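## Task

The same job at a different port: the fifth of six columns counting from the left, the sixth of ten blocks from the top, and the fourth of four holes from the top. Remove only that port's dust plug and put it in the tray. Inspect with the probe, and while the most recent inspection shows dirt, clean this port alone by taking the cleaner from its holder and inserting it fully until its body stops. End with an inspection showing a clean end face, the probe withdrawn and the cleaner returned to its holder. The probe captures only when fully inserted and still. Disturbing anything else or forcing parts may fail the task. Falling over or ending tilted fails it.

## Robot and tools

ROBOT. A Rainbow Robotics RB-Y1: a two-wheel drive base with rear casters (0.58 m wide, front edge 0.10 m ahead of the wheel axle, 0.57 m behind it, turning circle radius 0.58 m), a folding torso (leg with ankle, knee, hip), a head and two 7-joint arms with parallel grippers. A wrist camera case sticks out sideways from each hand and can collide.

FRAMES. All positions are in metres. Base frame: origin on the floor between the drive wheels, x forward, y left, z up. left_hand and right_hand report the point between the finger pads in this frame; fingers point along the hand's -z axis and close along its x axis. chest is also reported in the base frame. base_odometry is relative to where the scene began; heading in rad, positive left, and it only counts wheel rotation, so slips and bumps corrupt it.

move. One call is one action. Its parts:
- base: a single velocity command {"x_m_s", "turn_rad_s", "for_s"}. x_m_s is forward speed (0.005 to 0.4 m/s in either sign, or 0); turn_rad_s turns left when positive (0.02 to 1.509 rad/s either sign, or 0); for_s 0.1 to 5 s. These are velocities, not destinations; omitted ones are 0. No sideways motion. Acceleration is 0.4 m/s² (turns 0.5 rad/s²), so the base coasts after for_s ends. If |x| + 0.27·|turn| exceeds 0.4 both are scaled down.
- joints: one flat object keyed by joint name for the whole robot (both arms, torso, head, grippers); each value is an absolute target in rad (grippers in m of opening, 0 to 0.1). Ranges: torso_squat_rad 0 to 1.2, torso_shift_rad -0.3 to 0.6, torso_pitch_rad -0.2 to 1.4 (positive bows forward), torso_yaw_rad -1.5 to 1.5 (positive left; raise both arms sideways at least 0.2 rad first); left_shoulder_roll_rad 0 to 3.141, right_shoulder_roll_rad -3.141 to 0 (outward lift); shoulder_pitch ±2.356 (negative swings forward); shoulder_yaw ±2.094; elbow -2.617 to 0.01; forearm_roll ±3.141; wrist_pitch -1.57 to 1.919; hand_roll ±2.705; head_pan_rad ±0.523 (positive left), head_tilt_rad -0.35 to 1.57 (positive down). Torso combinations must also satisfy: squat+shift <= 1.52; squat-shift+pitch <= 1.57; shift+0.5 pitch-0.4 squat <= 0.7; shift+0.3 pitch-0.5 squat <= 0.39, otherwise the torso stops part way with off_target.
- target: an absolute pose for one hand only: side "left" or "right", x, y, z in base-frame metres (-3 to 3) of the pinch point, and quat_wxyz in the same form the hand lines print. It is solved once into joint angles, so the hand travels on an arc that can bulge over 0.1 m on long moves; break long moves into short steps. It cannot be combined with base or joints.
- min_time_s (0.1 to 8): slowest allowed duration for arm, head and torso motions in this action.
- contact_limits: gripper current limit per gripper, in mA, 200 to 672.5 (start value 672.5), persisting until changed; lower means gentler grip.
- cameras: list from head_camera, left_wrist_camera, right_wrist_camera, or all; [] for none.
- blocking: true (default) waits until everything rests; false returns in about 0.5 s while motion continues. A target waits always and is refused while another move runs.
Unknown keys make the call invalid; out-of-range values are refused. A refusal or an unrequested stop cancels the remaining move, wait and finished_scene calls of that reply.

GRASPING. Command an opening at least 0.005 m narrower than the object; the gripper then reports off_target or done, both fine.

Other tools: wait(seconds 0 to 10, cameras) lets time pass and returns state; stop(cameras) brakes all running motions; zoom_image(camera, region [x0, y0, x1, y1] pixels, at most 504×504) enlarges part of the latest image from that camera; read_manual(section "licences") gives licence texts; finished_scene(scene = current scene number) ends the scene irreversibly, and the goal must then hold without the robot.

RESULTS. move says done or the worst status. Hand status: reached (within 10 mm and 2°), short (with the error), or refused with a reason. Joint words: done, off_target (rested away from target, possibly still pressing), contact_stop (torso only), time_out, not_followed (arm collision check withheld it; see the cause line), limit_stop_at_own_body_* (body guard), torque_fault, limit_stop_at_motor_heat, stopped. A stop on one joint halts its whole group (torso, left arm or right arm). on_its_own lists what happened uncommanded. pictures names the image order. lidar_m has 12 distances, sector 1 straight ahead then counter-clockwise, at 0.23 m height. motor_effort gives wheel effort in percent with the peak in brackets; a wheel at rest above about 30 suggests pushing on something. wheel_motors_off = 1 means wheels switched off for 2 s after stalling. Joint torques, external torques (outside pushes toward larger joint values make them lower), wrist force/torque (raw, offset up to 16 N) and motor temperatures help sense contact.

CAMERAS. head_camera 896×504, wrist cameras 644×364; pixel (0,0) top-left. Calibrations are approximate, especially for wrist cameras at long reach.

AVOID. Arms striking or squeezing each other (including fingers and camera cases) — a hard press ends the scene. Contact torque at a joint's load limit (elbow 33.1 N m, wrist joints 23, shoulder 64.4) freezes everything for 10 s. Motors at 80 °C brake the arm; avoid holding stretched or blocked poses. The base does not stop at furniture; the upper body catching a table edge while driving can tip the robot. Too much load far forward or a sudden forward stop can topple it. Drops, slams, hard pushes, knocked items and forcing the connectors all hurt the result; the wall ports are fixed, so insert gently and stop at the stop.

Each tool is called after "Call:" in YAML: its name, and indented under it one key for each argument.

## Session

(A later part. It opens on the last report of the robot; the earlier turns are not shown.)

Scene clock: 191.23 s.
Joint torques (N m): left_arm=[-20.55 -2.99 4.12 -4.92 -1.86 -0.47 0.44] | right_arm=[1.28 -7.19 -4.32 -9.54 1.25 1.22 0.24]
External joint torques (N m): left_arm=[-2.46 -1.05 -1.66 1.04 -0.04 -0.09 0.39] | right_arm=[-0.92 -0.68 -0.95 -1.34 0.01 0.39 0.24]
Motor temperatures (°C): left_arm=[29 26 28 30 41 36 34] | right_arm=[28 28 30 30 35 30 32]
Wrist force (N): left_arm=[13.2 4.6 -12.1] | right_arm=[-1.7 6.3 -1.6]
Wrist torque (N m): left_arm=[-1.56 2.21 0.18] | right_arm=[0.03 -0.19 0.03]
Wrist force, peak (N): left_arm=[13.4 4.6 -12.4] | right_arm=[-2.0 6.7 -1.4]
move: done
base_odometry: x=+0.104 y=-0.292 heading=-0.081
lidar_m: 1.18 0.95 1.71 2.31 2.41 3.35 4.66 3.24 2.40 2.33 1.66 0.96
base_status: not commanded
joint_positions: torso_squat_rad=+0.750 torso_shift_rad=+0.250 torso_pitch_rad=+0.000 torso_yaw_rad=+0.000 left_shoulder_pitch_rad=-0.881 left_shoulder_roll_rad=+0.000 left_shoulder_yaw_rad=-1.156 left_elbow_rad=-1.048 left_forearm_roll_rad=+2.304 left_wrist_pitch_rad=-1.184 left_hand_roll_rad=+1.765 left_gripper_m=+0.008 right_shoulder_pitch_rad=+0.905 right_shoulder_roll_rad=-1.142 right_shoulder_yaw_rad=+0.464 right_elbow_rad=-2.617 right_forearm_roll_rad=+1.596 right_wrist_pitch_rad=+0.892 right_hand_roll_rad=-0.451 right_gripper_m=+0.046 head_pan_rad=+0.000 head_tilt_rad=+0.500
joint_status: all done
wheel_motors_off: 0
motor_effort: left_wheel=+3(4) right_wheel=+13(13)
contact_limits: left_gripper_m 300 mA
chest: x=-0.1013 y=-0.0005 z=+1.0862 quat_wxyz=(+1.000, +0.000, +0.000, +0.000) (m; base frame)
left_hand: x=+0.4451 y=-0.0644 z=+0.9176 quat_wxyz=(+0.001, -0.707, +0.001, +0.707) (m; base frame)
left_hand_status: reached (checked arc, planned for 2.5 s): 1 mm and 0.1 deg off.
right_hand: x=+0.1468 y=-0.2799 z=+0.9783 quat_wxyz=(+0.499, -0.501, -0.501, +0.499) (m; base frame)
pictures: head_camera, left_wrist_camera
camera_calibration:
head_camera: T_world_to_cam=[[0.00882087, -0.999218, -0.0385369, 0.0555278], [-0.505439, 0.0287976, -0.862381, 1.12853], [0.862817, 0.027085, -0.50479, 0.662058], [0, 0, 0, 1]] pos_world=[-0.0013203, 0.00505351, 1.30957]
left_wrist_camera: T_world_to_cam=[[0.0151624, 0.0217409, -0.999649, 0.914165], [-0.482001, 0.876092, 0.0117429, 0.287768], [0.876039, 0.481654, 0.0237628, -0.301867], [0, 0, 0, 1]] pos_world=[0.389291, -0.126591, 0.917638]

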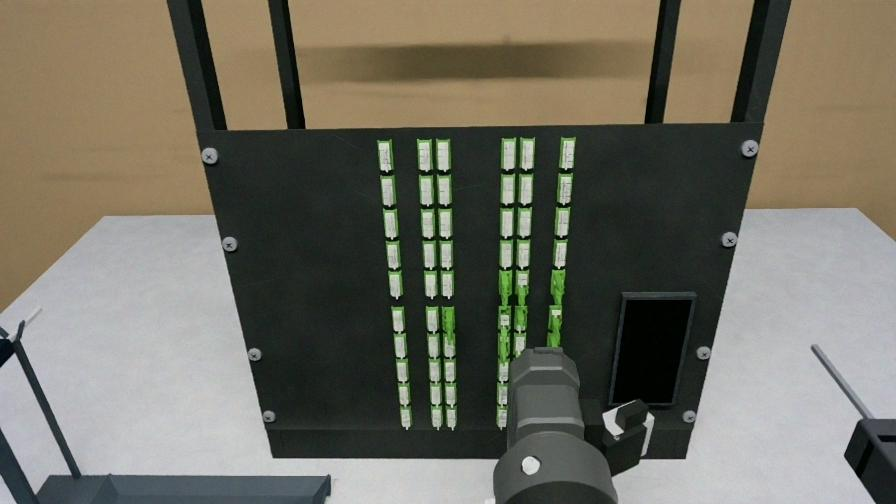

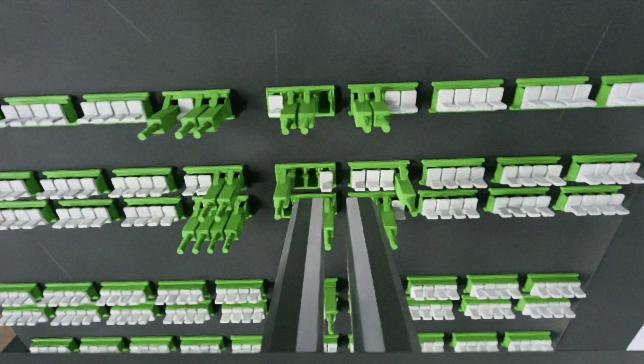

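Call:
move:
  target: {"side":"left","x":0.465,"y":-0.0585,"z":0.920,"quat_wxyz":[0,0.7071,0,-0.7071]}
  min_time_s: 2
  cameras: ["left_wrist_camera","head_camera"]

Call:
zoom_image:
  camera: "left_wrist_camera"
  region: [280, 110, 400, 230]

Call:
zoom_image:
  camera: "head_camera"
  region: [490, 290, 570, 370]

Scene clock: 209.70 s.
Joint torques (N m): left_arm=[-21.48 -2.06 6.6 -4.84 -1.57 -0.21 0.55] | right_arm=[1.3 -7.04 -4.62 -9.42 1.44 1.13 0.32]
External joint torques (N m): left_arm=[-2.53 -1.07 0.95 0.69 0.18 0.25 0.5] | right_arm=[-0.9 -0.54 -1.24 -1.22 0.2 0.3 0.33]
Motor temperatures (°C): left_arm=[29 26 28 30 41 36 34] | right_arm=[28 28 30 30 35 30 32]
Wrist force (N): left_arm=[13.3 4.6 -12.1] | right_arm=[-1.7 6.5 -1.4]
Wrist torque (N m): left_arm=[-1.57 2.21 0.17] | right_arm=[0.01 -0.20 0.03]
Wrist force, peak (N): left_arm=[13.4 4.6 -12.3] | right_arm=[-1.8 6.8 -1.4]
move: done
base_odometry: x=+0.104 y=-0.292 heading=-0.081
lidar_m: 1.18 0.95 1.72 2.30 2.41 3.35 4.67 3.25 2.40 2.32 1.66 0.95
base_status: not commanded
joint_positions: torso_squat_rad=+0.750 torso_shift_rad=+0.250 torso_pitch_rad=+0.000 torso_yaw_rad=+0.000 left_shoulder_pitch_rad=-0.930 left_shoulder_roll_rad=+0.000 left_shoulder_yaw_rad=-1.151 left_elbow_rad=-0.964 left_forearm_roll_rad=+2.330 left_wrist_pitch_rad=-1.132 left_hand_roll_rad=+1.807 left_gripper_m=+0.008 right_shoulder_pitch_rad=+0.905 right_shoulder_roll_rad=-1.142 right_shoulder_yaw_rad=+0.464 right_elbow_rad=-2.617 right_forearm_roll_rad=+1.596 right_wrist_pitch_rad=+0.892 right_hand_roll_rad=-0.451 right_gripper_m=+0.046 head_pan_rad=+0.000 head_tilt_rad=+0.500
joint_status: all done
wheel_motors_off: 0
motor_effort: left_wheel=+2(4) right_wheel=+10(13)
contact_limits: left_gripper_m 300 mA
chest: x=-0.1013 y=-0.0005 z=+1.0862 quat_wxyz=(+1.000, +0.000, +0.000, +0.000) (m; base frame)
left_hand: x=+0.4649 y=-0.0582 z=+0.9201 quat_wxyz=(+0.001, -0.707, +0.000, +0.707) (m; base frame)
left_hand_status: reached (checked arc, planned for 2.0 s): 0 mm and 0.1 deg off.
right_hand: x=+0.1468 y=-0.2799 z=+0.9783 quat_wxyz=(+0.499, -0.501, -0.501, +0.499) (m; base frame)
pictures: head_camera, left_wrist_camera
camera_calibration:
head_camera: T_world_to_cam=[[0.00882087, -0.999218, -0.0385369, 0.0555278], [-0.505439, 0.0287976, -0.862381, 1.12853], [0.862817, 0.027085, -0.50479, 0.662058], [0, 0, 0, 1]] pos_world=[-0.0013203, 0.00505351, 1.30957]
left_wrist_camera: T_world_to_cam=[[0.0151058, 0.0216179, -0.999652, 0.916244], [-0.482704, 0.875706, 0.0116433, 0.292273], [0.875653, 0.482361, 0.0236633, -0.321875], [0, 0, 0, 1]] pos_world=[0.409092, -0.120492, 0.920138]

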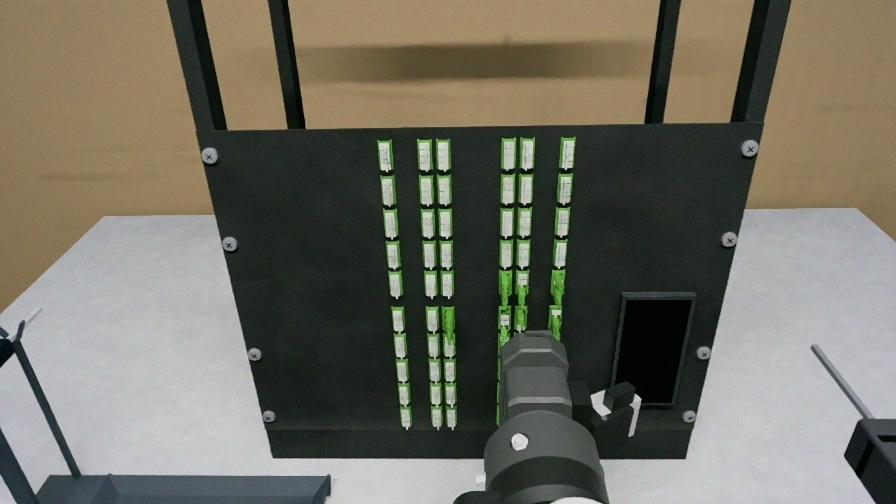

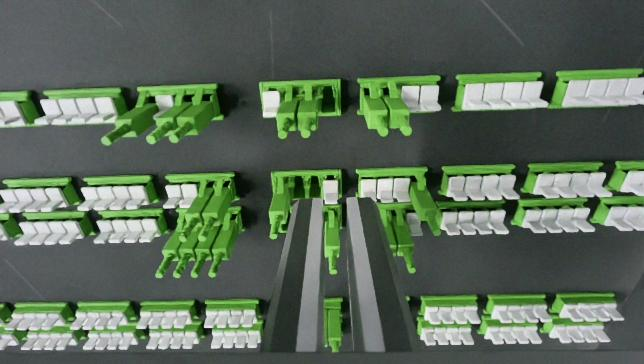

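Scaled by 4.200 from the camera's 644x364 image, which has a finer 828x468 frame.

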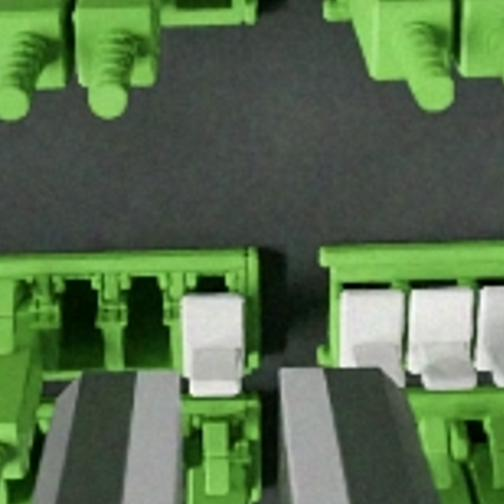

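Scaled by 6.300.

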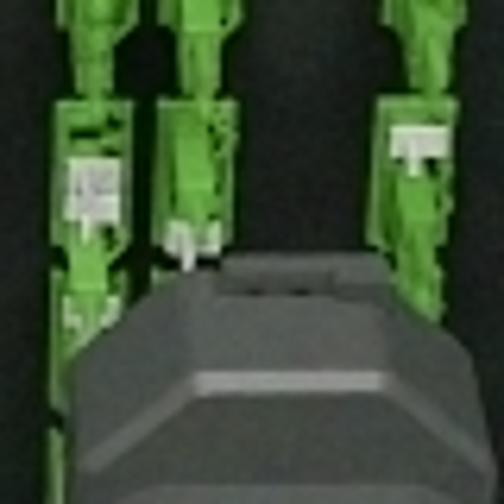

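Call:
move:
  target: {"side":"left","x":0.477,"y":-0.0575,"z":0.9208,"quat_wxyz":[0,0.7071,0,-0.7071]}
  min_time_s: 1.5
  cameras: ["left_wrist_camera"]

Call:
zoom_image:
  camera: "left_wrist_camera"
  region: [280, 130, 400, 250]

Scene clock: 241.30 s.
Joint torques (N m): left_arm=[-22.21 -0.95 4.6 -3.76 -1.68 -0.2 0.46] | right_arm=[1.27 -7.45 -4.35 -9.28 1.28 1.27 0.29]
External joint torques (N m): left_arm=[-2.61 -0.97 -1.07 0.83 0.03 0.38 0.4] | right_arm=[-0.94 -0.94 -0.97 -1.08 0.03 0.44 0.3]
Motor temperatures (°C): left_arm=[29 26 28 30 41 36 34] | right_arm=[28 28 30 30 35 30 32]
Wrist force (N): left_arm=[13.2 4.6 -12.0] | right_arm=[-1.6 6.5 -1.3]
Wrist torque (N m): left_arm=[-1.56 2.20 0.17] | right_arm=[0.00 -0.16 0.03]
Wrist force, peak (N): left_arm=[13.5 4.7 -12.2] | right_arm=[-1.8 6.8 -1.4]
move: done
base_odometry: x=+0.104 y=-0.292 heading=-0.081
lidar_m: 1.18 0.96 1.72 2.30 2.40 3.35 4.67 3.24 2.41 2.33 1.65 0.96
base_status: not commanded
joint_positions: torso_squat_rad=+0.750 torso_shift_rad=+0.250 torso_pitch_rad=+0.000 torso_yaw_rad=+0.000 left_shoulder_pitch_rad=-0.998 left_shoulder_roll_rad=+0.000 left_shoulder_yaw_rad=-1.210 left_elbow_rad=-0.891 left_forearm_roll_rad=+2.399 left_wrist_pitch_rad=-1.116 left_hand_roll_rad=+1.869 left_gripper_m=+0.008 right_shoulder_pitch_rad=+0.905 right_shoulder_roll_rad=-1.142 right_shoulder_yaw_rad=+0.464 right_elbow_rad=-2.617 right_forearm_roll_rad=+1.596 right_wrist_pitch_rad=+0.892 right_hand_roll_rad=-0.451 right_gripper_m=+0.046 head_pan_rad=+0.000 head_tilt_rad=+0.500
joint_status: all done
wheel_motors_off: 0
motor_effort: left_wheel=+3(3) right_wheel=+10(13)
contact_limits: left_gripper_m 300 mA
chest: x=-0.1013 y=-0.0005 z=+1.0862 quat_wxyz=(+1.000, +0.000, +0.000, +0.000) (m; base frame)
left_hand: x=+0.4771 y=-0.0567 z=+0.9211 quat_wxyz=(+0.001, -0.707, +0.001, +0.708) (m; base frame)
left_hand_status: reached (checked arc, planned for 1.5 s): 1 mm and 0.2 deg off.
right_hand: x=+0.1468 y=-0.2799 z=+0.9783 quat_wxyz=(+0.499, -0.501, -0.501, +0.499) (m; base frame)
pictures: left_wrist_camera
camera_calibration:
left_wrist_camera: T_world_to_cam=[[0.0144308, 0.0214313, -0.999666, 0.917402], [-0.481288, 0.876482, 0.0118428, 0.296008], [0.876444, 0.480957, 0.022963, -0.333123], [0, 0, 0, 1]] pos_world=[0.421189, -0.118889, 0.92124]

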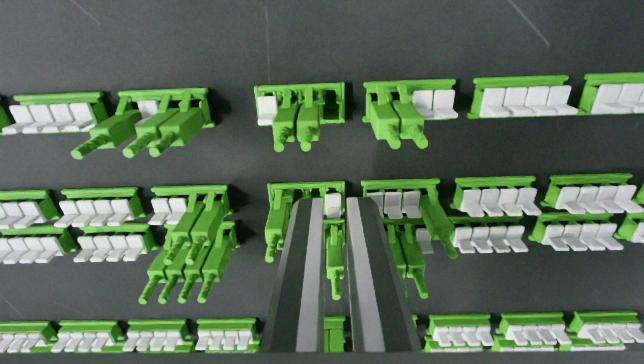

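Scaled by 4.200 from the camera's 644x364 image, which has a finer 828x468 frame.

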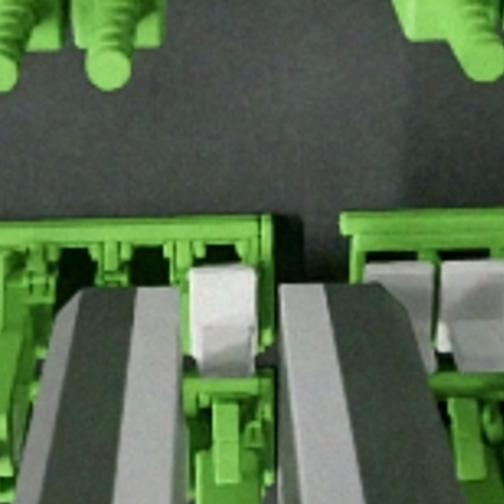

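Call:
move:
  joints: {"left_gripper_m":0.0075}
  cameras: []

Call:
move:
  target: {"side":"left","x":0.483,"y":-0.0575,"z":0.9214,"quat_wxyz":[0,0.7071,0,-0.7071]}
  min_time_s: 1.5
  cameras: ["left_wrist_camera"]

Call:
zoom_image:
  camera: "left_wrist_camera"
  region: [290, 140, 390, 240]

Scene clock: 259.40 s.
Joint torques (N m): left_arm=[-21.85 -1.1 4.1 -3.75 -1.65 -0.1 0.43] | right_arm=[1.09 -6.96 -3.96 -9.56 1.34 1.17 0.26]
External joint torques (N m): left_arm=[-2.24 -1.12 -1.57 0.84 0.06 0.48 0.38] | right_arm=[-1.12 -0.46 -0.59 -1.36 0.1 0.35 0.27]
Motor temperatures (°C): left_arm=[29 26 28 30 41 36 34] | right_arm=[28 28 30 30 35 30 32]
Wrist force (N): left_arm=[13.2 4.7 -11.8] | right_arm=[-1.6 6.4 -1.3]
Wrist torque (N m): left_arm=[-1.57 2.21 0.17] | right_arm=[0.04 -0.16 0.05]
Wrist force, peak (N): left_arm=[13.4 4.6 -12.2] | right_arm=[-1.8 6.8 -1.5]
move: done
base_odometry: x=+0.104 y=-0.292 heading=-0.081
lidar_m: 1.18 0.96 1.72 2.31 2.42 3.36 4.67 3.24 2.41 2.33 1.65 0.96
base_status: not commanded
joint_positions: torso_squat_rad=+0.750 torso_shift_rad=+0.250 torso_pitch_rad=+0.000 torso_yaw_rad=+0.000 left_shoulder_pitch_rad=-0.998 left_shoulder_roll_rad=+0.000 left_shoulder_yaw_rad=-1.210 left_elbow_rad=-0.891 left_forearm_roll_rad=+2.399 left_wrist_pitch_rad=-1.116 left_hand_roll_rad=+1.869 left_gripper_m=+0.008 right_shoulder_pitch_rad=+0.905 right_shoulder_roll_rad=-1.142 right_shoulder_yaw_rad=+0.464 right_elbow_rad=-2.617 right_forearm_roll_rad=+1.596 right_wrist_pitch_rad=+0.892 right_hand_roll_rad=-0.451 right_gripper_m=+0.046 head_pan_rad=+0.000 head_tilt_rad=+0.500
joint_status: all done
wheel_motors_off: 0
motor_effort: left_wheel=+2(3) right_wheel=+11(12)
contact_limits: left_gripper_m 300 mA
chest: x=-0.1013 y=-0.0005 z=+1.0862 quat_wxyz=(+1.000, +0.000, +0.000, +0.000) (m; base frame)
left_hand: x=+0.4771 y=-0.0567 z=+0.9211 quat_wxyz=(+0.001, -0.707, +0.001, +0.708) (m; base frame)
right_hand: x=+0.1468 y=-0.2799 z=+0.9783 quat_wxyz=(+0.499, -0.501, -0.501, +0.499) (m; base frame)
pictures: none
No camera images: "cameras" was empty.

Scene clock: 261.23 s.
Joint torques (N m): left_arm=[-22.47 -0.26 3.92 -2.77 -1.56 -0.94 0.45] | right_arm=[1.28 -7.33 -4.63 -9.41 1.22 1.28 0.13]
External joint torques (N m): left_arm=[-2.49 -1.07 -1.78 0.82 0.12 -0.26 0.39] | right_arm=[-0.93 -0.83 -1.25 -1.21 -0.02 0.46 0.14]
Motor temperatures (°C): left_arm=[29 26 28 30 41 36 34] | right_arm=[28 28 30 30 35 30 32]
Wrist force (N): left_arm=[13.3 4.7 -12.1] | right_arm=[-1.6 6.0 -1.2]
Wrist torque (N m): left_arm=[-1.57 2.22 0.17] | right_arm=[0.08 -0.19 0.03]
Wrist force, peak (N): left_arm=[13.4 4.8 -12.1] | right_arm=[-1.9 6.7 -1.4]
move: done
base_odometry: x=+0.104 y=-0.292 heading=-0.081
lidar_m: 1.18 0.95 1.72 2.31 2.41 3.36 4.67 3.25 2.40 2.32 1.65 0.96
base_status: not commanded
joint_positions: torso_squat_rad=+0.750 torso_shift_rad=+0.250 torso_pitch_rad=+0.000 torso_yaw_rad=+0.000 left_shoulder_pitch_rad=-1.054 left_shoulder_roll_rad=+0.000 left_shoulder_yaw_rad=-1.284 left_elbow_rad=-0.846 left_forearm_roll_rad=+2.475 left_wrist_pitch_rad=-1.119 left_hand_roll_rad=+1.922 left_gripper_m=+0.008 right_shoulder_pitch_rad=+0.905 right_shoulder_roll_rad=-1.142 right_shoulder_yaw_rad=+0.464 right_elbow_rad=-2.617 right_forearm_roll_rad=+1.596 right_wrist_pitch_rad=+0.892 right_hand_roll_rad=-0.451 right_gripper_m=+0.046 head_pan_rad=+0.000 head_tilt_rad=+0.500
joint_status: all done
wheel_motors_off: 0
motor_effort: left_wheel=+3(3) right_wheel=+11(12)
contact_limits: left_gripper_m 300 mA
chest: x=-0.1013 y=-0.0005 z=+1.0862 quat_wxyz=(+1.000, +0.000, +0.000, +0.000) (m; base frame)
left_hand: x=+0.4831 y=-0.0569 z=+0.9216 quat_wxyz=(+0.001, -0.706, +0.001, +0.708) (m; base frame)
left_hand_status: reached (checked arc, planned for 1.5 s): 1 mm and 0.2 deg off.
right_hand: x=+0.1468 y=-0.2799 z=+0.9783 quat_wxyz=(+0.499, -0.501, -0.501, +0.499) (m; base frame)
pictures: left_wrist_camera
camera_calibration:
left_wrist_camera: T_world_to_cam=[[0.0137763, 0.0213971, -0.999676, 0.918105], [-0.480581, 0.876866, 0.0121457, 0.298392], [0.876842, 0.480258, 0.022363, -0.337957], [0, 0, 0, 1]] pos_world=[0.427088, -0.118988, 0.921741]

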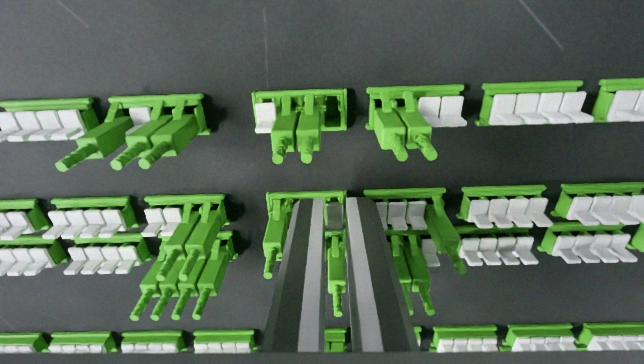

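Scaled by 5.040 from the camera's 644x364 image, which has a finer 828x468 frame.

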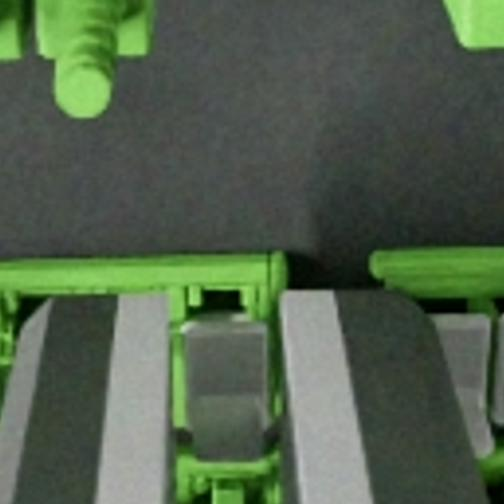

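Call:
move:
  joints: {"left_gripper_m":0.0}
  cameras: ["left_wrist_camera"]

Call:
zoom_image:
  camera: "left_wrist_camera"
  region: [290, 140, 390, 240]

Scene clock: 266.97 s.
Joint torques (N m): left_arm=[-23.32 0.88 5.13 -2.26 -1.65 -0.02 0.44] | right_arm=[1.26 -7.07 -4.31 -9.52 1.34 1.14 0.26]
External joint torques (N m): left_arm=[-3.34 0.08 -0.57 1.33 0.03 0.67 0.38] | right_arm=[-0.94 -0.56 -0.93 -1.32 0.1 0.31 0.26]
Motor temperatures (°C): left_arm=[29 26 28 30 41 36 34] | right_arm=[28 28 30 30 35 30 32]
Wrist force (N): left_arm=[13.2 2.4 0.9] | right_arm=[-1.7 6.2 -1.2]
Wrist torque (N m): left_arm=[-1.67 2.24 0.18] | right_arm=[0.05 -0.17 0.04]
Wrist force, peak (N): left_arm=[13.6 4.6 -12.1] | right_arm=[-1.7 6.8 -1.4]
move: done
base_odometry: x=+0.104 y=-0.292 heading=-0.081
lidar_m: 1.18 0.95 1.72 2.31 2.41 3.35 4.67 3.23 2.41 2.33 1.66 0.96
base_status: not commanded
joint_positions: torso_squat_rad=+0.750 torso_shift_rad=+0.250 torso_pitch_rad=+0.000 torso_yaw_rad=+0.000 left_shoulder_pitch_rad=-1.054 left_shoulder_roll_rad=+0.000 left_shoulder_yaw_rad=-1.284 left_elbow_rad=-0.846 left_forearm_roll_rad=+2.475 left_wrist_pitch_rad=-1.119 left_hand_roll_rad=+1.922 left_gripper_m=+0.001 right_shoulder_pitch_rad=+0.905 right_shoulder_roll_rad=-1.142 right_shoulder_yaw_rad=+0.464 right_elbow_rad=-2.617 right_forearm_roll_rad=+1.596 right_wrist_pitch_rad=+0.892 right_hand_roll_rad=-0.451 right_gripper_m=+0.046 head_pan_rad=+0.000 head_tilt_rad=+0.500
joint_status: all done
wheel_motors_off: 0
motor_effort: left_wheel=+3(4) right_wheel=+12(12)
contact_limits: left_gripper_m 300 mA
chest: x=-0.1014 y=-0.0005 z=+1.0862 quat_wxyz=(+1.000, +0.000, +0.000, +0.000) (m; base frame)
left_hand: x=+0.4828 y=-0.0571 z=+0.9216 quat_wxyz=(+0.001, -0.706, +0.001, +0.708) (m; base frame)
right_hand: x=+0.1467 y=-0.2799 z=+0.9783 quat_wxyz=(+0.499, -0.501, -0.501, +0.499) (m; base frame)
pictures: left_wrist_camera
camera_calibration:
left_wrist_camera: T_world_to_cam=[[0.0138316, 0.0213024, -0.999677, 0.918078], [-0.480383, 0.876976, 0.0120411, 0.298495], [0.87695, 0.480062, 0.0223633, -0.337755], [0, 0, 0, 1]] pos_world=[0.426888, -0.119187, 0.921741]

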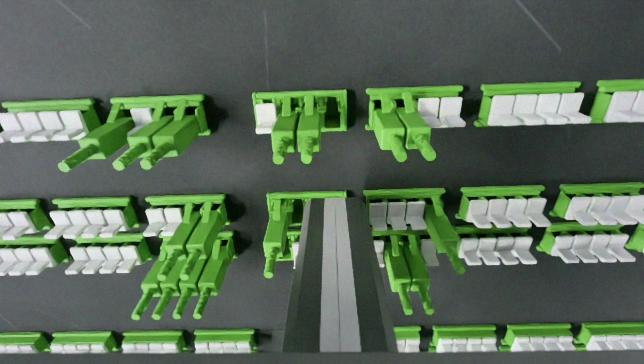

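Scaled by 5.040 from the camera's 644x364 image, which has a finer 828x468 frame.

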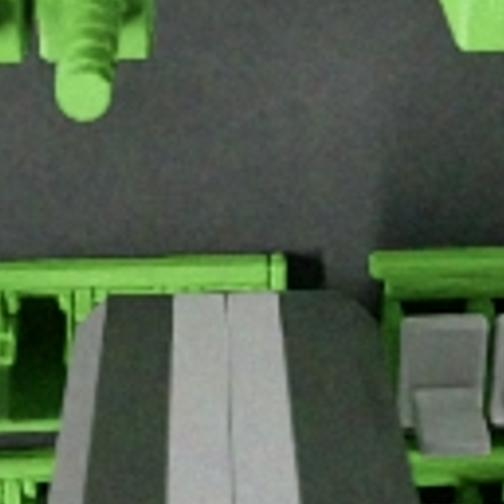

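Call:
move:
  joints: {"left_gripper_m":0.0078}
  cameras: []

Call:
move:
  target: {"side":"left","x":0.4855,"y":-0.0575,"z":0.9214,"quat_wxyz":[0,0.7071,0,-0.7071]}
  min_time_s: 1.5
  cameras: ["left_wrist_camera"]

Call:
zoom_image:
  camera: "left_wrist_camera"
  region: [290, 140, 390, 240]

Scene clock: 279.17 s.
Joint torques (N m): left_arm=[-22.12 0.92 5.32 -2.86 -1.78 -0.28 0.5] | right_arm=[1.12 -6.94 -4.19 -9.33 1.28 1.05 0.16]
External joint torques (N m): left_arm=[-2.14 0.12 -0.39 0.73 -0.11 0.4 0.44] | right_arm=[-1.08 -0.44 -0.81 -1.14 0.04 0.22 0.17]
Motor temperatures (°C): left_arm=[30 26 28 30 41 36 34] | right_arm=[28 28 30 30 35 30 32]
Wrist force (N): left_arm=[13.3 4.8 -12.2] | right_arm=[-1.8 6.8 -1.3]
Wrist torque (N m): left_arm=[-1.59 2.22 0.17] | right_arm=[-0.02 -0.19 0.04]
Wrist force, peak (N): left_arm=[13.4 4.7 -12.2] | right_arm=[-1.7 6.8 -1.5]
move: done
base_odometry: x=+0.104 y=-0.292 heading=-0.081
lidar_m: 1.18 0.95 1.72 2.31 2.41 3.34 4.66 3.23 2.42 2.33 1.67 0.95
base_status: not commanded
joint_positions: torso_squat_rad=+0.750 torso_shift_rad=+0.250 torso_pitch_rad=+0.000 torso_yaw_rad=+0.000 left_shoulder_pitch_rad=-1.054 left_shoulder_roll_rad=+0.000 left_shoulder_yaw_rad=-1.284 left_elbow_rad=-0.846 left_forearm_roll_rad=+2.475 left_wrist_pitch_rad=-1.119 left_hand_roll_rad=+1.922 left_gripper_m=+0.008 right_shoulder_pitch_rad=+0.905 right_shoulder_roll_rad=-1.142 right_shoulder_yaw_rad=+0.464 right_elbow_rad=-2.617 right_forearm_roll_rad=+1.596 right_wrist_pitch_rad=+0.892 right_hand_roll_rad=-0.451 right_gripper_m=+0.046 head_pan_rad=+0.000 head_tilt_rad=+0.500
joint_status: all done
wheel_motors_off: 0
motor_effort: left_wheel=+2(3) right_wheel=+11(13)
contact_limits: left_gripper_m 300 mA
chest: x=-0.1014 y=-0.0005 z=+1.0862 quat_wxyz=(+1.000, +0.000, +0.000, +0.000) (m; base frame)
left_hand: x=+0.4829 y=-0.0571 z=+0.9216 quat_wxyz=(+0.001, -0.706, +0.001, +0.708) (m; base frame)
right_hand: x=+0.1467 y=-0.2799 z=+0.9783 quat_wxyz=(+0.499, -0.501, -0.501, +0.499) (m; base frame)
pictures: none
No camera images: "cameras" was empty.

Scene clock: 281.00 s.
Joint torques (N m): left_arm=[-21.89 1.49 4.04 -2.23 -1.36 -0.4 0.55] | right_arm=[1.58 -7.29 -4.27 -9.5 1.14 1.23 0.16]
External joint torques (N m): left_arm=[-1.75 0.35 -1.66 0.92 0.3 0.33 0.49] | right_arm=[-0.62 -0.79 -0.9 -1.3 -0.1 0.41 0.17]
Motor temperatures (°C): left_arm=[30 26 28 30 41 36 34] | right_arm=[28 28 30 30 35 30 32]
Wrist force (N): left_arm=[12.6 4.7 -11.9] | right_arm=[-1.6 6.7 -1.2]
Wrist torque (N m): left_arm=[-1.57 2.26 0.16] | right_arm=[0.00 -0.19 0.04]
Wrist force, peak (N): left_arm=[13.6 4.8 -12.3] | right_arm=[-2.1 6.9 -1.3]
move: done
base_odometry: x=+0.104 y=-0.292 heading=-0.081
lidar_m: 1.18 0.95 1.72 2.31 2.42 3.35 4.66 3.25 2.40 2.33 1.68 0.97
base_status: not commanded
joint_positions: torso_squat_rad=+0.750 torso_shift_rad=+0.250 torso_pitch_rad=+0.000 torso_yaw_rad=+0.000 left_shoulder_pitch_rad=-1.078 left_shoulder_roll_rad=+0.000 left_shoulder_yaw_rad=-1.318 left_elbow_rad=-0.828 left_forearm_roll_rad=+2.509 left_wrist_pitch_rad=-1.119 left_hand_roll_rad=+1.945 left_gripper_m=+0.008 right_shoulder_pitch_rad=+0.905 right_shoulder_roll_rad=-1.142 right_shoulder_yaw_rad=+0.464 right_elbow_rad=-2.617 right_forearm_roll_rad=+1.596 right_wrist_pitch_rad=+0.892 right_hand_roll_rad=-0.451 right_gripper_m=+0.046 head_pan_rad=+0.000 head_tilt_rad=+0.500
joint_status: all done
wheel_motors_off: 0
motor_effort: left_wheel=+3(4) right_wheel=+13(14)
contact_limits: left_gripper_m 300 mA
chest: x=-0.1014 y=-0.0005 z=+1.0862 quat_wxyz=(+1.000, +0.000, +0.000, +0.000) (m; base frame)
left_hand: x=+0.4854 y=-0.0571 z=+0.9218 quat_wxyz=(+0.002, -0.706, +0.002, +0.708) (m; base frame)
left_hand_status: reached (checked arc, planned for 1.5 s): 1 mm and 0.3 deg off.
right_hand: x=+0.1467 y=-0.2799 z=+0.9783 quat_wxyz=(+0.499, -0.501, -0.501, +0.499) (m; base frame)
pictures: left_wrist_camera
camera_calibration:
left_wrist_camera: T_world_to_cam=[[0.013154, 0.0209017, -0.999695, 0.918603], [-0.479352, 0.87754, 0.0120404, 0.299227], [0.877524, 0.479047, 0.0215624, -0.339631], [0, 0, 0, 1]] pos_world=[0.429386, -0.119085, 0.922043]

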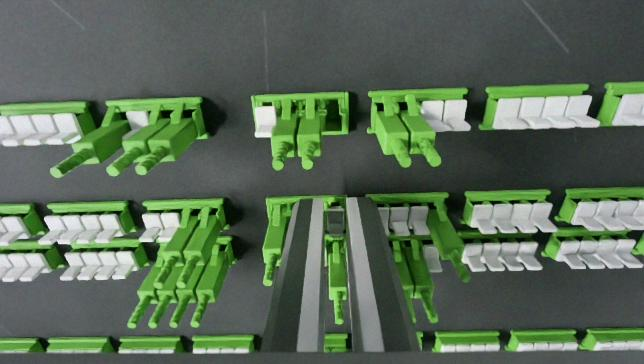

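Scaled by 5.040 from the camera's 644x364 image, which has a finer 828x468 frame.

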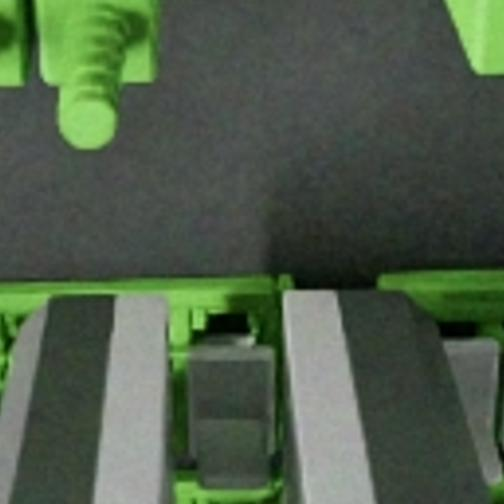

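Call:
move:
  target: {"side":"left","x":0.4882,"y":-0.0575,"z":0.9207,"quat_wxyz":[0,0.7071,0,-0.7071]}
  min_time_s: 1.5
  cameras: []

Call:
move:
  joints: {"left_gripper_m":0.0}
  cameras: ["left_wrist_camera"]

Call:
zoom_image:
  camera: "left_wrist_camera"
  region: [290, 140, 390, 240]

Scene clock: 291.83 s.
Joint torques (N m): left_arm=[-20.44 1.08 3.87 -1.3 -0.75 -0.24 0.52] | right_arm=[1.31 -7.47 -3.94 -9.56 1.26 1.1 0.22]
External joint torques (N m): left_arm=[-0.14 -0.42 -1.81 1.34 0.89 0.53 0.46] | right_arm=[-0.89 -0.96 -0.57 -1.36 0.02 0.27 0.23]
Motor temperatures (°C): left_arm=[30 26 28 30 41 36 34] | right_arm=[28 28 30 30 35 30 32]
Wrist force (N): left_arm=[9.4 4.9 -10.6] | right_arm=[-1.6 6.4 -1.3]
Wrist torque (N m): left_arm=[-1.55 2.34 0.16] | right_arm=[0.04 -0.19 0.03]
Wrist force, peak (N): left_arm=[12.7 5.0 -12.1] | right_arm=[-1.7 6.8 -1.6]
move: done
base_odometry: x=+0.104 y=-0.292 heading=-0.081
lidar_m: 1.17 0.95 1.71 2.31 2.42 3.34 4.67 3.24 2.40 2.32 1.67 0.96
base_status: not commanded
joint_positions: torso_squat_rad=+0.750 torso_shift_rad=+0.250 torso_pitch_rad=+0.000 torso_yaw_rad=+0.000 left_shoulder_pitch_rad=-1.102 left_shoulder_roll_rad=+0.000 left_shoulder_yaw_rad=-1.357 left_elbow_rad=-0.809 left_forearm_roll_rad=+2.546 left_wrist_pitch_rad=-1.115 left_hand_roll_rad=+1.971 left_gripper_m=+0.008 right_shoulder_pitch_rad=+0.905 right_shoulder_roll_rad=-1.142 right_shoulder_yaw_rad=+0.464 right_elbow_rad=-2.617 right_forearm_roll_rad=+1.596 right_wrist_pitch_rad=+0.892 right_hand_roll_rad=-0.451 right_gripper_m=+0.046 head_pan_rad=+0.000 head_tilt_rad=+0.500
joint_status: all done
wheel_motors_off: 0
motor_effort: left_wheel=+2(3) right_wheel=+9(14)
contact_limits: left_gripper_m 300 mA
chest: x=-0.1014 y=-0.0005 z=+1.0862 quat_wxyz=(+1.000, +0.000, +0.000, +0.000) (m; base frame)
left_hand: x=+0.4881 y=-0.0571 z=+0.9215 quat_wxyz=(+0.003, -0.706, +0.003, +0.708) (m; base frame)
left_hand_status: reached (checked arc, planned for 1.5 s): 1 mm and 0.5 deg off.
right_hand: x=+0.1467 y=-0.2799 z=+0.9783 quat_wxyz=(+0.499, -0.501, -0.501, +0.499) (m; base frame)
pictures: none
No camera images: "cameras" was empty.

Scene clock: 292.37 s.
Joint torques (N m): left_arm=[-20.67 1.73 4.34 -1.83 -1.23 -0.19 0.47] | right_arm=[1.18 -7.55 -4.9 -9.39 1.2 1.2 0.3]
External joint torques (N m): left_arm=[-0.37 0.23 -1.34 0.81 0.41 0.58 0.42] | right_arm=[-1.02 -1.05 -1.53 -1.2 -0.04 0.38 0.3]
Motor temperatures (°C): left_arm=[30 26 28 30 41 36 34] | right_arm=[28 28 30 30 35 30 32]
Wrist force (N): left_arm=[12.3 5.0 -12.1] | right_arm=[-2.1 6.7 -1.5]
Wrist torque (N m): left_arm=[-1.57 2.27 0.17] | right_arm=[0.02 -0.24 0.04]
Wrist force, peak (N): left_arm=[12.8 5.2 -13.1] | right_arm=[-2.1 6.7 -1.5]
move: done
base_odometry: x=+0.104 y=-0.292 heading=-0.081
lidar_m: 1.18 0.96 1.71 2.31 2.41 3.35 4.66 3.25 2.39 2.33 1.67 0.96
base_status: not commanded
joint_positions: torso_squat_rad=+0.750 torso_shift_rad=+0.250 torso_pitch_rad=+0.000 torso_yaw_rad=+0.000 left_shoulder_pitch_rad=-1.102 left_shoulder_roll_rad=+0.000 left_shoulder_yaw_rad=-1.357 left_elbow_rad=-0.809 left_forearm_roll_rad=+2.546 left_wrist_pitch_rad=-1.115 left_hand_roll_rad=+1.972 left_gripper_m=+0.004 right_shoulder_pitch_rad=+0.905 right_shoulder_roll_rad=-1.142 right_shoulder_yaw_rad=+0.464 right_elbow_rad=-2.617 right_forearm_roll_rad=+1.596 right_wrist_pitch_rad=+0.892 right_hand_roll_rad=-0.451 right_gripper_m=+0.046 head_pan_rad=+0.000 head_tilt_rad=+0.500
joint_status: all done
joint sent to its limit — left_gripper_m, lower limit.
wheel_motors_off: 0
motor_effort: left_wheel=+2(4) right_wheel=+13(13)
contact_limits: left_gripper_m 300 mA
chest: x=-0.1014 y=-0.0005 z=+1.0862 quat_wxyz=(+1.000, +0.000, +0.000, +0.000) (m; base frame)
left_hand: x=+0.4881 y=-0.0570 z=+0.9215 quat_wxyz=(+0.003, -0.706, +0.003, +0.709) (m; base frame)
right_hand: x=+0.1467 y=-0.2799 z=+0.9783 quat_wxyz=(+0.499, -0.501, -0.501, +0.499) (m; base frame)
pictures: left_wrist_camera
camera_calibration:
left_wrist_camera: T_world_to_cam=[[0.0117859, 0.0209921, -0.99971, 0.918884], [-0.476444, 0.879111, 0.0128429, 0.298437], [0.879126, 0.476154, 0.0203626, -0.341843], [0, 0, 0, 1]] pos_world=[0.431882, -0.118879, 0.921746]

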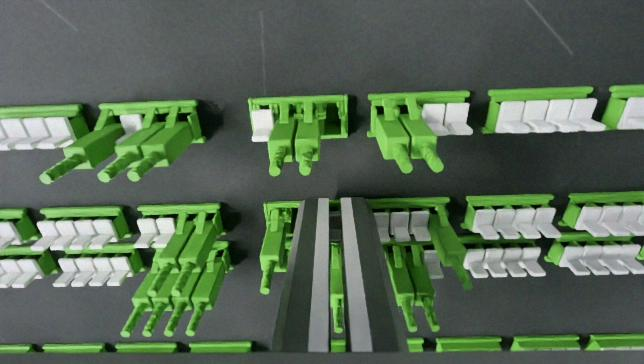

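Scaled by 5.040 from the camera's 644x364 image, which has a finer 828x468 frame.

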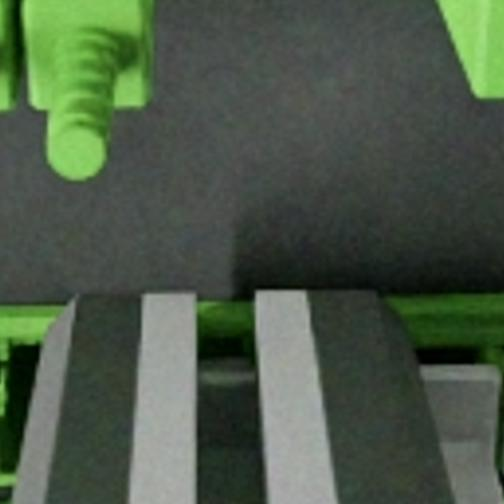

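Call:
move:
  contact_limits: {"left_gripper_m":550}
  joints: {"left_gripper_m":0.0}
  cameras: []

Call:
move:
  target: {"side":"left","x":0.475,"y":-0.0573,"z":0.9212,"quat_wxyz":[0,0.7071,0,-0.7071]}
  min_time_s: 2
  cameras: []

Call:
move:
  target: {"side":"left","x":0.44,"y":-0.0573,"z":0.9212,"quat_wxyz":[0,0.7071,0,-0.7071]}
  min_time_s: 2
  cameras: ["left_wrist_camera"]

Call:
zoom_image:
  camera: "left_wrist_camera"
  region: [280, 60, 420, 260]

Scene clock: 301.43 s.
Joint torques (N m): left_arm=[-20.46 1.76 4.42 -1.89 -1.34 -0.4 0.51] | right_arm=[1.02 -7.58 -4.51 -9.38 1.13 1.12 0.27]
External joint torques (N m): left_arm=[-0.16 0.26 -1.26 0.75 0.3 0.37 0.46] | right_arm=[-1.18 -1.07 -1.13 -1.18 -0.11 0.3 0.28]
Motor temperatures (°C): left_arm=[30 26 28 29 41 36 34] | right_arm=[28 28 30 30 35 30 32]
Wrist force (N): left_arm=[12.5 4.9 -10.9] | right_arm=[-1.9 6.4 -1.3]
Wrist torque (N m): left_arm=[-1.58 2.27 0.17] | right_arm=[0.03 -0.21 0.04]
Wrist force, peak (N): left_arm=[12.2 4.9 -11.6] | right_arm=[-2.0 6.7 -1.4]
move: done
base_odometry: x=+0.104 y=-0.292 heading=-0.081
lidar_m: 1.17 0.95 1.71 2.31 2.42 3.35 4.67 3.25 2.41 2.33 1.67 0.95
base_status: not commanded
joint_positions: torso_squat_rad=+0.750 torso_shift_rad=+0.250 torso_pitch_rad=+0.000 torso_yaw_rad=+0.000 left_shoulder_pitch_rad=-1.102 left_shoulder_roll_rad=+0.000 left_shoulder_yaw_rad=-1.357 left_elbow_rad=-0.809 left_forearm_roll_rad=+2.546 left_wrist_pitch_rad=-1.115 left_hand_roll_rad=+1.972 left_gripper_m=+0.003 right_shoulder_pitch_rad=+0.905 right_shoulder_roll_rad=-1.142 right_shoulder_yaw_rad=+0.464 right_elbow_rad=-2.617 right_forearm_roll_rad=+1.596 right_wrist_pitch_rad=+0.892 right_hand_roll_rad=-0.451 right_gripper_m=+0.046 head_pan_rad=+0.000 head_tilt_rad=+0.500
joint_status: all done
wheel_motors_off: 0
motor_effort: left_wheel=+3(3) right_wheel=+12(12)
contact_limits: left_gripper_m 550 mA
chest: x=-0.1014 y=-0.0005 z=+1.0862 quat_wxyz=(+1.000, +0.000, +0.000, +0.000) (m; base frame)
left_hand: x=+0.4881 y=-0.0570 z=+0.9215 quat_wxyz=(+0.003, -0.706, +0.003, +0.709) (m; base frame)
right_hand: x=+0.1467 y=-0.2799 z=+0.9783 quat_wxyz=(+0.499, -0.501, -0.501, +0.499) (m; base frame)
pictures: none
No camera images: "cameras" was empty.

Scene clock: 303.77 s.
Joint torques (N m): left_arm=[-19.36 2.1 4.53 -3.29 -2.12 -0.75 -0.2] | right_arm=[1.16 -7.54 -4.48 -9.47 1.24 1.04 0.41]
External joint torques (N m): left_arm=[0.51 0.97 -1.63 -0.35 -0.41 -0.03 -0.25] | right_arm=[-1.05 -1.04 -1.11 -1.27 0 0.21 0.42]
Motor temperatures (°C): left_arm=[30 26 28 29 41 36 34] | right_arm=[28 28 30 30 35 30 32]
Wrist force (N): left_arm=[13.4 4.7 -12.1] | right_arm=[-1.8 6.2 -1.3]
Wrist torque (N m): left_arm=[-1.57 2.24 0.17] | right_arm=[0.04 -0.19 0.05]
Wrist force, peak (N): left_arm=[13.5 15.9 -24.9] | right_arm=[-1.7 6.8 -1.6]
move: done
base_odometry: x=+0.104 y=-0.292 heading=-0.081
lidar_m: 1.18 0.96 1.71 2.31 2.42 3.35 4.66 3.24 2.41 2.33 1.66 0.97
base_status: not commanded
joint_positions: torso_squat_rad=+0.750 torso_shift_rad=+0.250 torso_pitch_rad=+0.000 torso_yaw_rad=+0.000 left_shoulder_pitch_rad=-1.079 left_shoulder_roll_rad=+0.022 left_shoulder_yaw_rad=-1.363 left_elbow_rad=-0.898 left_forearm_roll_rad=+2.544 left_wrist_pitch_rad=-1.181 left_hand_roll_rad=+1.942 left_gripper_m=+0.003 right_shoulder_pitch_rad=+0.905 right_shoulder_roll_rad=-1.142 right_shoulder_yaw_rad=+0.464 right_elbow_rad=-2.617 right_forearm_roll_rad=+1.596 right_wrist_pitch_rad=+0.892 right_hand_roll_rad=-0.451 right_gripper_m=+0.046 head_pan_rad=+0.000 head_tilt_rad=+0.500
joint_status: all done
wheel_motors_off: 0
motor_effort: left_wheel=+0(3) right_wheel=+10(14)
contact_limits: left_gripper_m 550 mA
chest: x=-0.1013 y=-0.0005 z=+1.0862 quat_wxyz=(+1.000, +0.000, +0.000, +0.000) (m; base frame)
left_hand: x=+0.4751 y=-0.0576 z=+0.9214 quat_wxyz=(+0.000, -0.707, +0.000, +0.707) (m; base frame)
left_hand_status: reached (checked arc, planned for 2.0 s): 0 mm and 0.0 deg off.
right_hand: x=+0.1467 y=-0.2799 z=+0.9783 quat_wxyz=(+0.499, -0.501, -0.501, +0.499) (m; base frame)
pictures: none
No camera images: "cameras" was empty.

Scene clock: 306.10 s.
Joint torques (N m): left_arm=[-18.22 1.52 5.77 -4.02 -2.23 -0.77 -0.29] | right_arm=[1.4 -7.55 -3.9 -9.21 1.2 1.16 0.44]
External joint torques (N m): left_arm=[0.47 1.23 -1.39 -0.35 -0.39 -0.19 -0.34] | right_arm=[-0.81 -1.05 -0.53 -1.02 -0.04 0.33 0.45]
Motor temperatures (°C): left_arm=[29 26 28 29 41 36 34] | right_arm=[28 28 30 30 35 30 32]
Wrist force (N): left_arm=[13.3 4.5 -12.1] | right_arm=[-1.6 6.3 -1.5]
Wrist torque (N m): left_arm=[-1.54 2.22 0.16] | right_arm=[0.05 -0.18 0.04]
Wrist force, peak (N): left_arm=[13.3 6.1 -12.6] | right_arm=[-2.0 6.6 -1.5]
move: done
base_odometry: x=+0.104 y=-0.292 heading=-0.081
lidar_m: 1.18 0.95 1.72 2.31 2.42 3.36 4.68 3.24 2.40 2.32 1.66 0.95
base_status: not commanded
joint_positions: torso_squat_rad=+0.750 torso_shift_rad=+0.250 torso_pitch_rad=+0.000 torso_yaw_rad=+0.000 left_shoulder_pitch_rad=-1.020 left_shoulder_roll_rad=+0.081 left_shoulder_yaw_rad=-1.380 left_elbow_rad=-1.120 left_forearm_roll_rad=+2.528 left_wrist_pitch_rad=-1.324 left_hand_roll_rad=+1.872 left_gripper_m=+0.003 right_shoulder_pitch_rad=+0.905 right_shoulder_roll_rad=-1.142 right_shoulder_yaw_rad=+0.464 right_elbow_rad=-2.617 right_forearm_roll_rad=+1.596 right_wrist_pitch_rad=+0.892 right_hand_roll_rad=-0.451 right_gripper_m=+0.046 head_pan_rad=+0.000 head_tilt_rad=+0.500
joint_status: all done
wheel_motors_off: 0
motor_effort: left_wheel=+0(2) right_wheel=+10(12)
contact_limits: left_gripper_m 550 mA
chest: x=-0.1013 y=-0.0005 z=+1.0862 quat_wxyz=(+1.000, +0.000, +0.000, +0.000) (m; base frame)
left_hand: x=+0.4403 y=-0.0576 z=+0.9214 quat_wxyz=(-0.001, -0.708, -0.001, +0.706) (m; base frame)
left_hand_status: reached (checked arc, planned for 2.0 s): 0 mm and 0.2 deg off.
right_hand: x=+0.1467 y=-0.2799 z=+0.9783 quat_wxyz=(+0.499, -0.501, -0.501, +0.499) (m; base frame)
pictures: left_wrist_camera
camera_calibration:
left_wrist_camera: T_world_to_cam=[[0.0184793, 0.0203942, -0.999621, 0.916325], [-0.48607, 0.873875, 0.00884308, 0.283795], [0.873725, 0.485722, 0.0260616, -0.301796], [0, 0, 0, 1]] pos_world=[0.384698, -0.1201, 0.921333]

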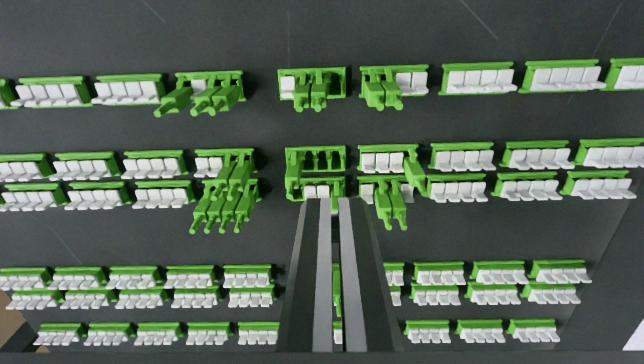

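Scaled by 2.520 from the camera's 644x364 image, which has a finer 828x468 frame.

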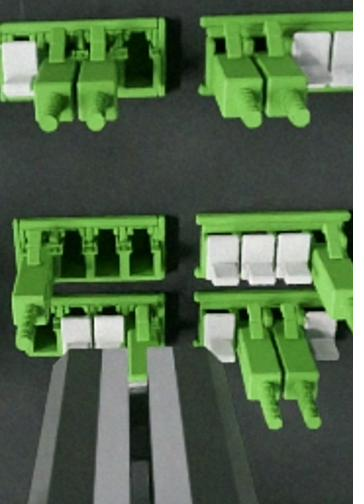

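Call:
move:
  target: {"side":"left","x":0.36,"y":0.05,"z":1.0,"quat_wxyz":[0,0.7071,0,-0.7071]}
  min_time_s: 2.5
  cameras: []

Call:
move:
  joints: {"torso_squat_rad":0.85,"torso_shift_rad":0.3,"head_pan_rad":0.2,"head_tilt_rad":0.6}
  min_time_s: 3
  cameras: ["head_camera"]

Call:
move:
  target: {"side":"left","x":0.36,"y":0.26,"z":0.96,"quat_wxyz":[0,0.2588,0,-0.9659]}
  min_time_s: 4
  cameras: ["head_camera","left_wrist_camera"]

Scene clock: 330.50 s.
Joint torques (N m): left_arm=[-14.92 2.58 9.63 -5.5 -2.36 0.22 -0.06] | right_arm=[1.03 -7.18 -4.33 -9.3 1.35 1.15 0.24]
External joint torques (N m): left_arm=[0.5 0.31 0.93 -0.04 -0.39 0.08 -0.12] | right_arm=[-1.18 -0.68 -0.96 -1.11 0.11 0.32 0.25]
Motor temperatures (°C): left_arm=[29 26 28 29 41 36 34] | right_arm=[28 28 30 30 35 30 32]
Wrist force (N): left_arm=[13.3 4.6 -11.9] | right_arm=[-2.1 6.5 -1.1]
Wrist torque (N m): left_arm=[-1.55 2.23 0.16] | right_arm=[0.03 -0.23 0.04]
Wrist force, peak (N): left_arm=[13.4 4.9 -12.4] | right_arm=[-2.0 6.8 -1.3]
move: done
base_odometry: x=+0.104 y=-0.292 heading=-0.081
lidar_m: 1.18 0.95 1.72 2.31 2.42 3.34 4.67 3.24 2.41 2.33 1.65 0.97
base_status: not commanded
joint_positions: torso_squat_rad=+0.750 torso_shift_rad=+0.250 torso_pitch_rad=+0.000 torso_yaw_rad=+0.000 left_shoulder_pitch_rad=-0.804 left_shoulder_roll_rad=+0.547 left_shoulder_yaw_rad=-1.237 left_elbow_rad=-2.043 left_forearm_roll_rad=+2.486 left_wrist_pitch_rad=-1.570 left_hand_roll_rad=+1.504 left_gripper_m=+0.003 right_shoulder_pitch_rad=+0.905 right_shoulder_roll_rad=-1.142 right_shoulder_yaw_rad=+0.464 right_elbow_rad=-2.617 right_forearm_roll_rad=+1.596 right_wrist_pitch_rad=+0.892 right_hand_roll_rad=-0.451 right_gripper_m=+0.046 head_pan_rad=+0.000 head_tilt_rad=+0.500
joint_status: all done
wheel_motors_off: 0
motor_effort: left_wheel=+1(2) right_wheel=+13(14)
contact_limits: left_gripper_m 550 mA
chest: x=-0.1013 y=-0.0005 z=+1.0862 quat_wxyz=(+1.000, +0.000, +0.000, +0.000) (m; base frame)
left_hand: x=+0.3600 y=+0.0498 z=+1.0001 quat_wxyz=(+0.000, -0.707, +0.000, +0.707) (m; base frame)
left_hand_status: reached (checked arc, planned for 2.5 s): 0 mm and 0.0 deg off.
right_hand: x=+0.1467 y=-0.2799 z=+0.9783 quat_wxyz=(+0.499, -0.501, -0.501, +0.499) (m; base frame)
pictures: none
No camera images: "cameras" was empty.

Scene clock: 333.80 s.
Joint torques (N m): left_arm=[-14.88 2.73 9.99 -5.51 -2.53 0.19 -0.08] | right_arm=[1.7 -7.5 -4.57 -9.51 1.21 1.19 0.37]
External joint torques (N m): left_arm=[0.53 0.46 1.29 -0.05 -0.55 0.06 -0.13] | right_arm=[-0.51 -1 -1.2 -1.31 -0.03 0.36 0.38]
Motor temperatures (°C): left_arm=[29 26 28 30 41 36 34] | right_arm=[28 28 30 30 35 30 32]
Wrist force (N): left_arm=[13.1 4.7 -11.9] | right_arm=[-1.6 6.6 -1.4]
Wrist torque (N m): left_arm=[-1.55 2.21 0.15] | right_arm=[0.07 -0.17 0.05]
Wrist force, peak (N): left_arm=[13.4 4.6 -12.2] | right_arm=[-1.9 6.8 -1.0]
move: done
base_odometry: x=+0.104 y=-0.292 heading=-0.081
lidar_m: 1.18 0.95 1.72 2.31 2.42 3.35 4.67 3.24 2.42 2.32 1.65 0.96
base_status: not commanded
joint_positions: torso_squat_rad=+0.850 torso_shift_rad=+0.300 torso_pitch_rad=+0.000 torso_yaw_rad=+0.000 left_shoulder_pitch_rad=-0.804 left_shoulder_roll_rad=+0.547 left_shoulder_yaw_rad=-1.237 left_elbow_rad=-2.043 left_forearm_roll_rad=+2.486 left_wrist_pitch_rad=-1.570 left_hand_roll_rad=+1.504 left_gripper_m=+0.003 right_shoulder_pitch_rad=+0.905 right_shoulder_roll_rad=-1.142 right_shoulder_yaw_rad=+0.464 right_elbow_rad=-2.617 right_forearm_roll_rad=+1.596 right_wrist_pitch_rad=+0.892 right_hand_roll_rad=-0.451 right_gripper_m=+0.046 head_pan_rad=+0.200 head_tilt_rad=+0.600
joint_status: all done
wheel_motors_off: 0
motor_effort: left_wheel=+0(2) right_wheel=+11(13)
contact_limits: left_gripper_m 550 mA
chest: x=-0.0915 y=-0.0005 z=+1.0313 quat_wxyz=(+1.000, +0.000, +0.000, +0.000) (m; base frame)
left_hand: x=+0.3698 y=+0.0498 z=+0.9453 quat_wxyz=(+0.000, -0.707, +0.000, +0.707) (m; base frame)
right_hand: x=+0.1565 y=-0.2798 z=+0.9234 quat_wxyz=(+0.499, -0.501, -0.501, +0.499) (m; base frame)
pictures: head_camera
camera_calibration:
head_camera: T_world_to_cam=[[0.203239, -0.978346, -0.0391458, 0.0676298], [-0.582854, -0.0887623, -0.807714, 1.01332], [0.78675, 0.186976, -0.588273, 0.723477], [0, 0, 0, 1]] pos_world=[0.00767766, 0.0208375, 1.24672]

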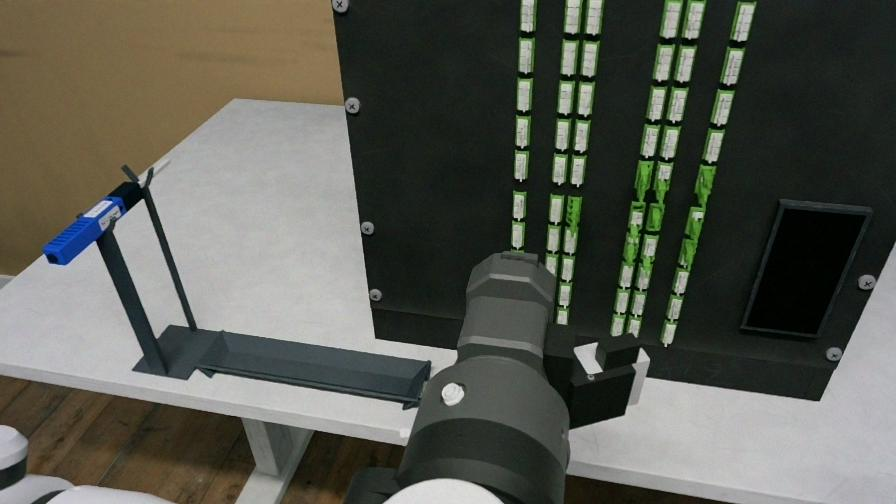

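Scene clock: 338.13 s.
Joint torques (N m): left_arm=[-11.59 0.17 0.29 -6.73 0.02 1.68 -0.17] | right_arm=[1.65 -7.68 -4.29 -9.44 1.4 1.23 0.26]
External joint torques (N m): left_arm=[0.73 -2.16 0.75 0.14 -0.06 -0.03 -0.22] | right_arm=[-0.56 -1.17 -0.92 -1.25 0.16 0.41 0.27]
Motor temperatures (°C): left_arm=[29 26 28 30 41 36 34] | right_arm=[28 28 30 30 35 30 32]
Wrist force (N): left_arm=[12.7 5.0 -14.9] | right_arm=[-1.9 6.8 -1.2]
Wrist torque (N m): left_arm=[-1.61 2.22 0.16] | right_arm=[0.06 -0.18 0.06]
Wrist force, peak (N): left_arm=[13.1 5.0 -14.8] | right_arm=[-1.9 6.8 -1.2]
move: short
base_odometry: x=+0.104 y=-0.292 heading=-0.081
lidar_m: 1.18 0.97 1.70 2.31 2.42 3.36 4.67 3.24 2.42 2.32 1.67 0.95
base_status: not commanded
joint_positions: torso_squat_rad=+0.850 torso_shift_rad=+0.300 torso_pitch_rad=+0.000 torso_yaw_rad=+0.000 left_shoulder_pitch_rad=-0.289 left_shoulder_roll_rad=+0.000 left_shoulder_yaw_rad=+0.208 left_elbow_rad=-2.392 left_forearm_roll_rad=+3.141 left_wrist_pitch_rad=-1.570 left_hand_roll_rad=-0.106 left_gripper_m=+0.003 right_shoulder_pitch_rad=+0.905 right_shoulder_roll_rad=-1.142 right_shoulder_yaw_rad=+0.464 right_elbow_rad=-2.617 right_forearm_roll_rad=+1.596 right_wrist_pitch_rad=+0.892 right_hand_roll_rad=-0.451 right_gripper_m=+0.046 head_pan_rad=+0.200 head_tilt_rad=+0.600
joint_status: all done
wheel_motors_off: 0
motor_effort: left_wheel=+0(2) right_wheel=+10(13)
contact_limits: left_gripper_m 550 mA
chest: x=-0.0915 y=-0.0005 z=+1.0313 quat_wxyz=(+1.000, +0.000, +0.000, +0.000) (m; base frame)
left_hand: x=+0.3603 y=+0.2599 z=+0.9598 quat_wxyz=(-0.010, -0.518, -0.037, +0.855) (m; base frame)
left_hand_status: short (checked arc, as near as the solve gets, planned for 4.0 s): 0 mm and 32.7 deg off. The place is met; only the turn is off.
right_hand: x=+0.1565 y=-0.2798 z=+0.9234 quat_wxyz=(+0.499, -0.501, -0.501, +0.499) (m; base frame)
pictures: head_camera, left_wrist_camera
camera_calibration:
head_camera: T_world_to_cam=[[0.203239, -0.978346, -0.0391458, 0.0676298], [-0.582854, -0.0887623, -0.807714, 1.01332], [0.78675, 0.186976, -0.588273, 0.723477], [0, 0, 0, 1]] pos_world=[0.00767766, 0.0208375, 1.24672]
left_wrist_camera: T_world_to_cam=[[-0.451184, 0.0438091, -0.891355, 1.00887], [-0.47017, 0.83727, 0.27914, -0.288626], [0.758534, 0.545032, -0.357165, 0.00674391], [0, 0, 0, 1]] pos_world=[0.314366, 0.193784, 0.982236]

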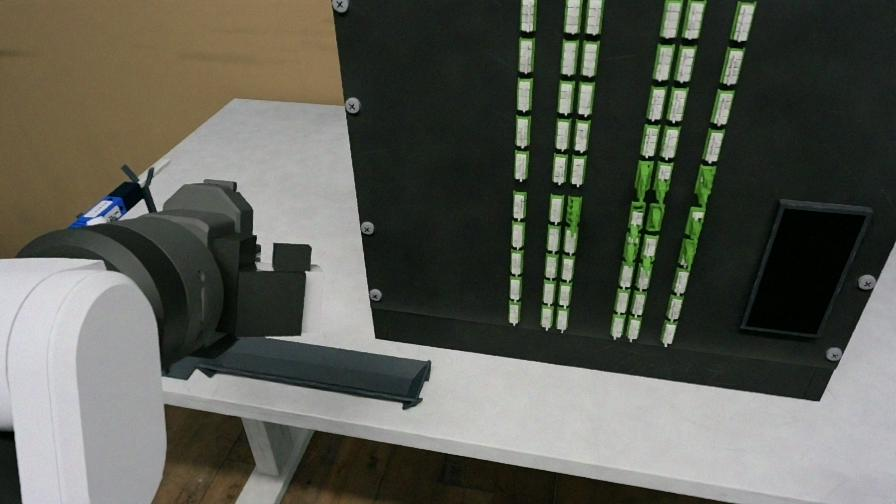

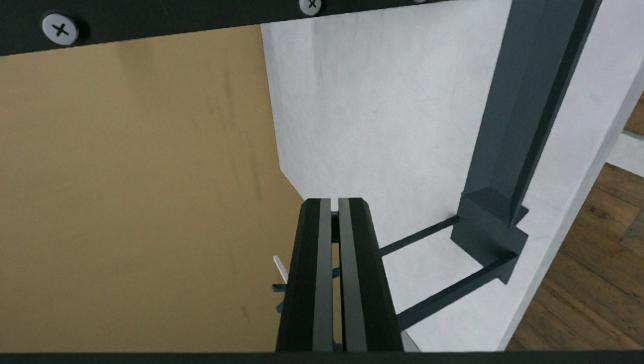

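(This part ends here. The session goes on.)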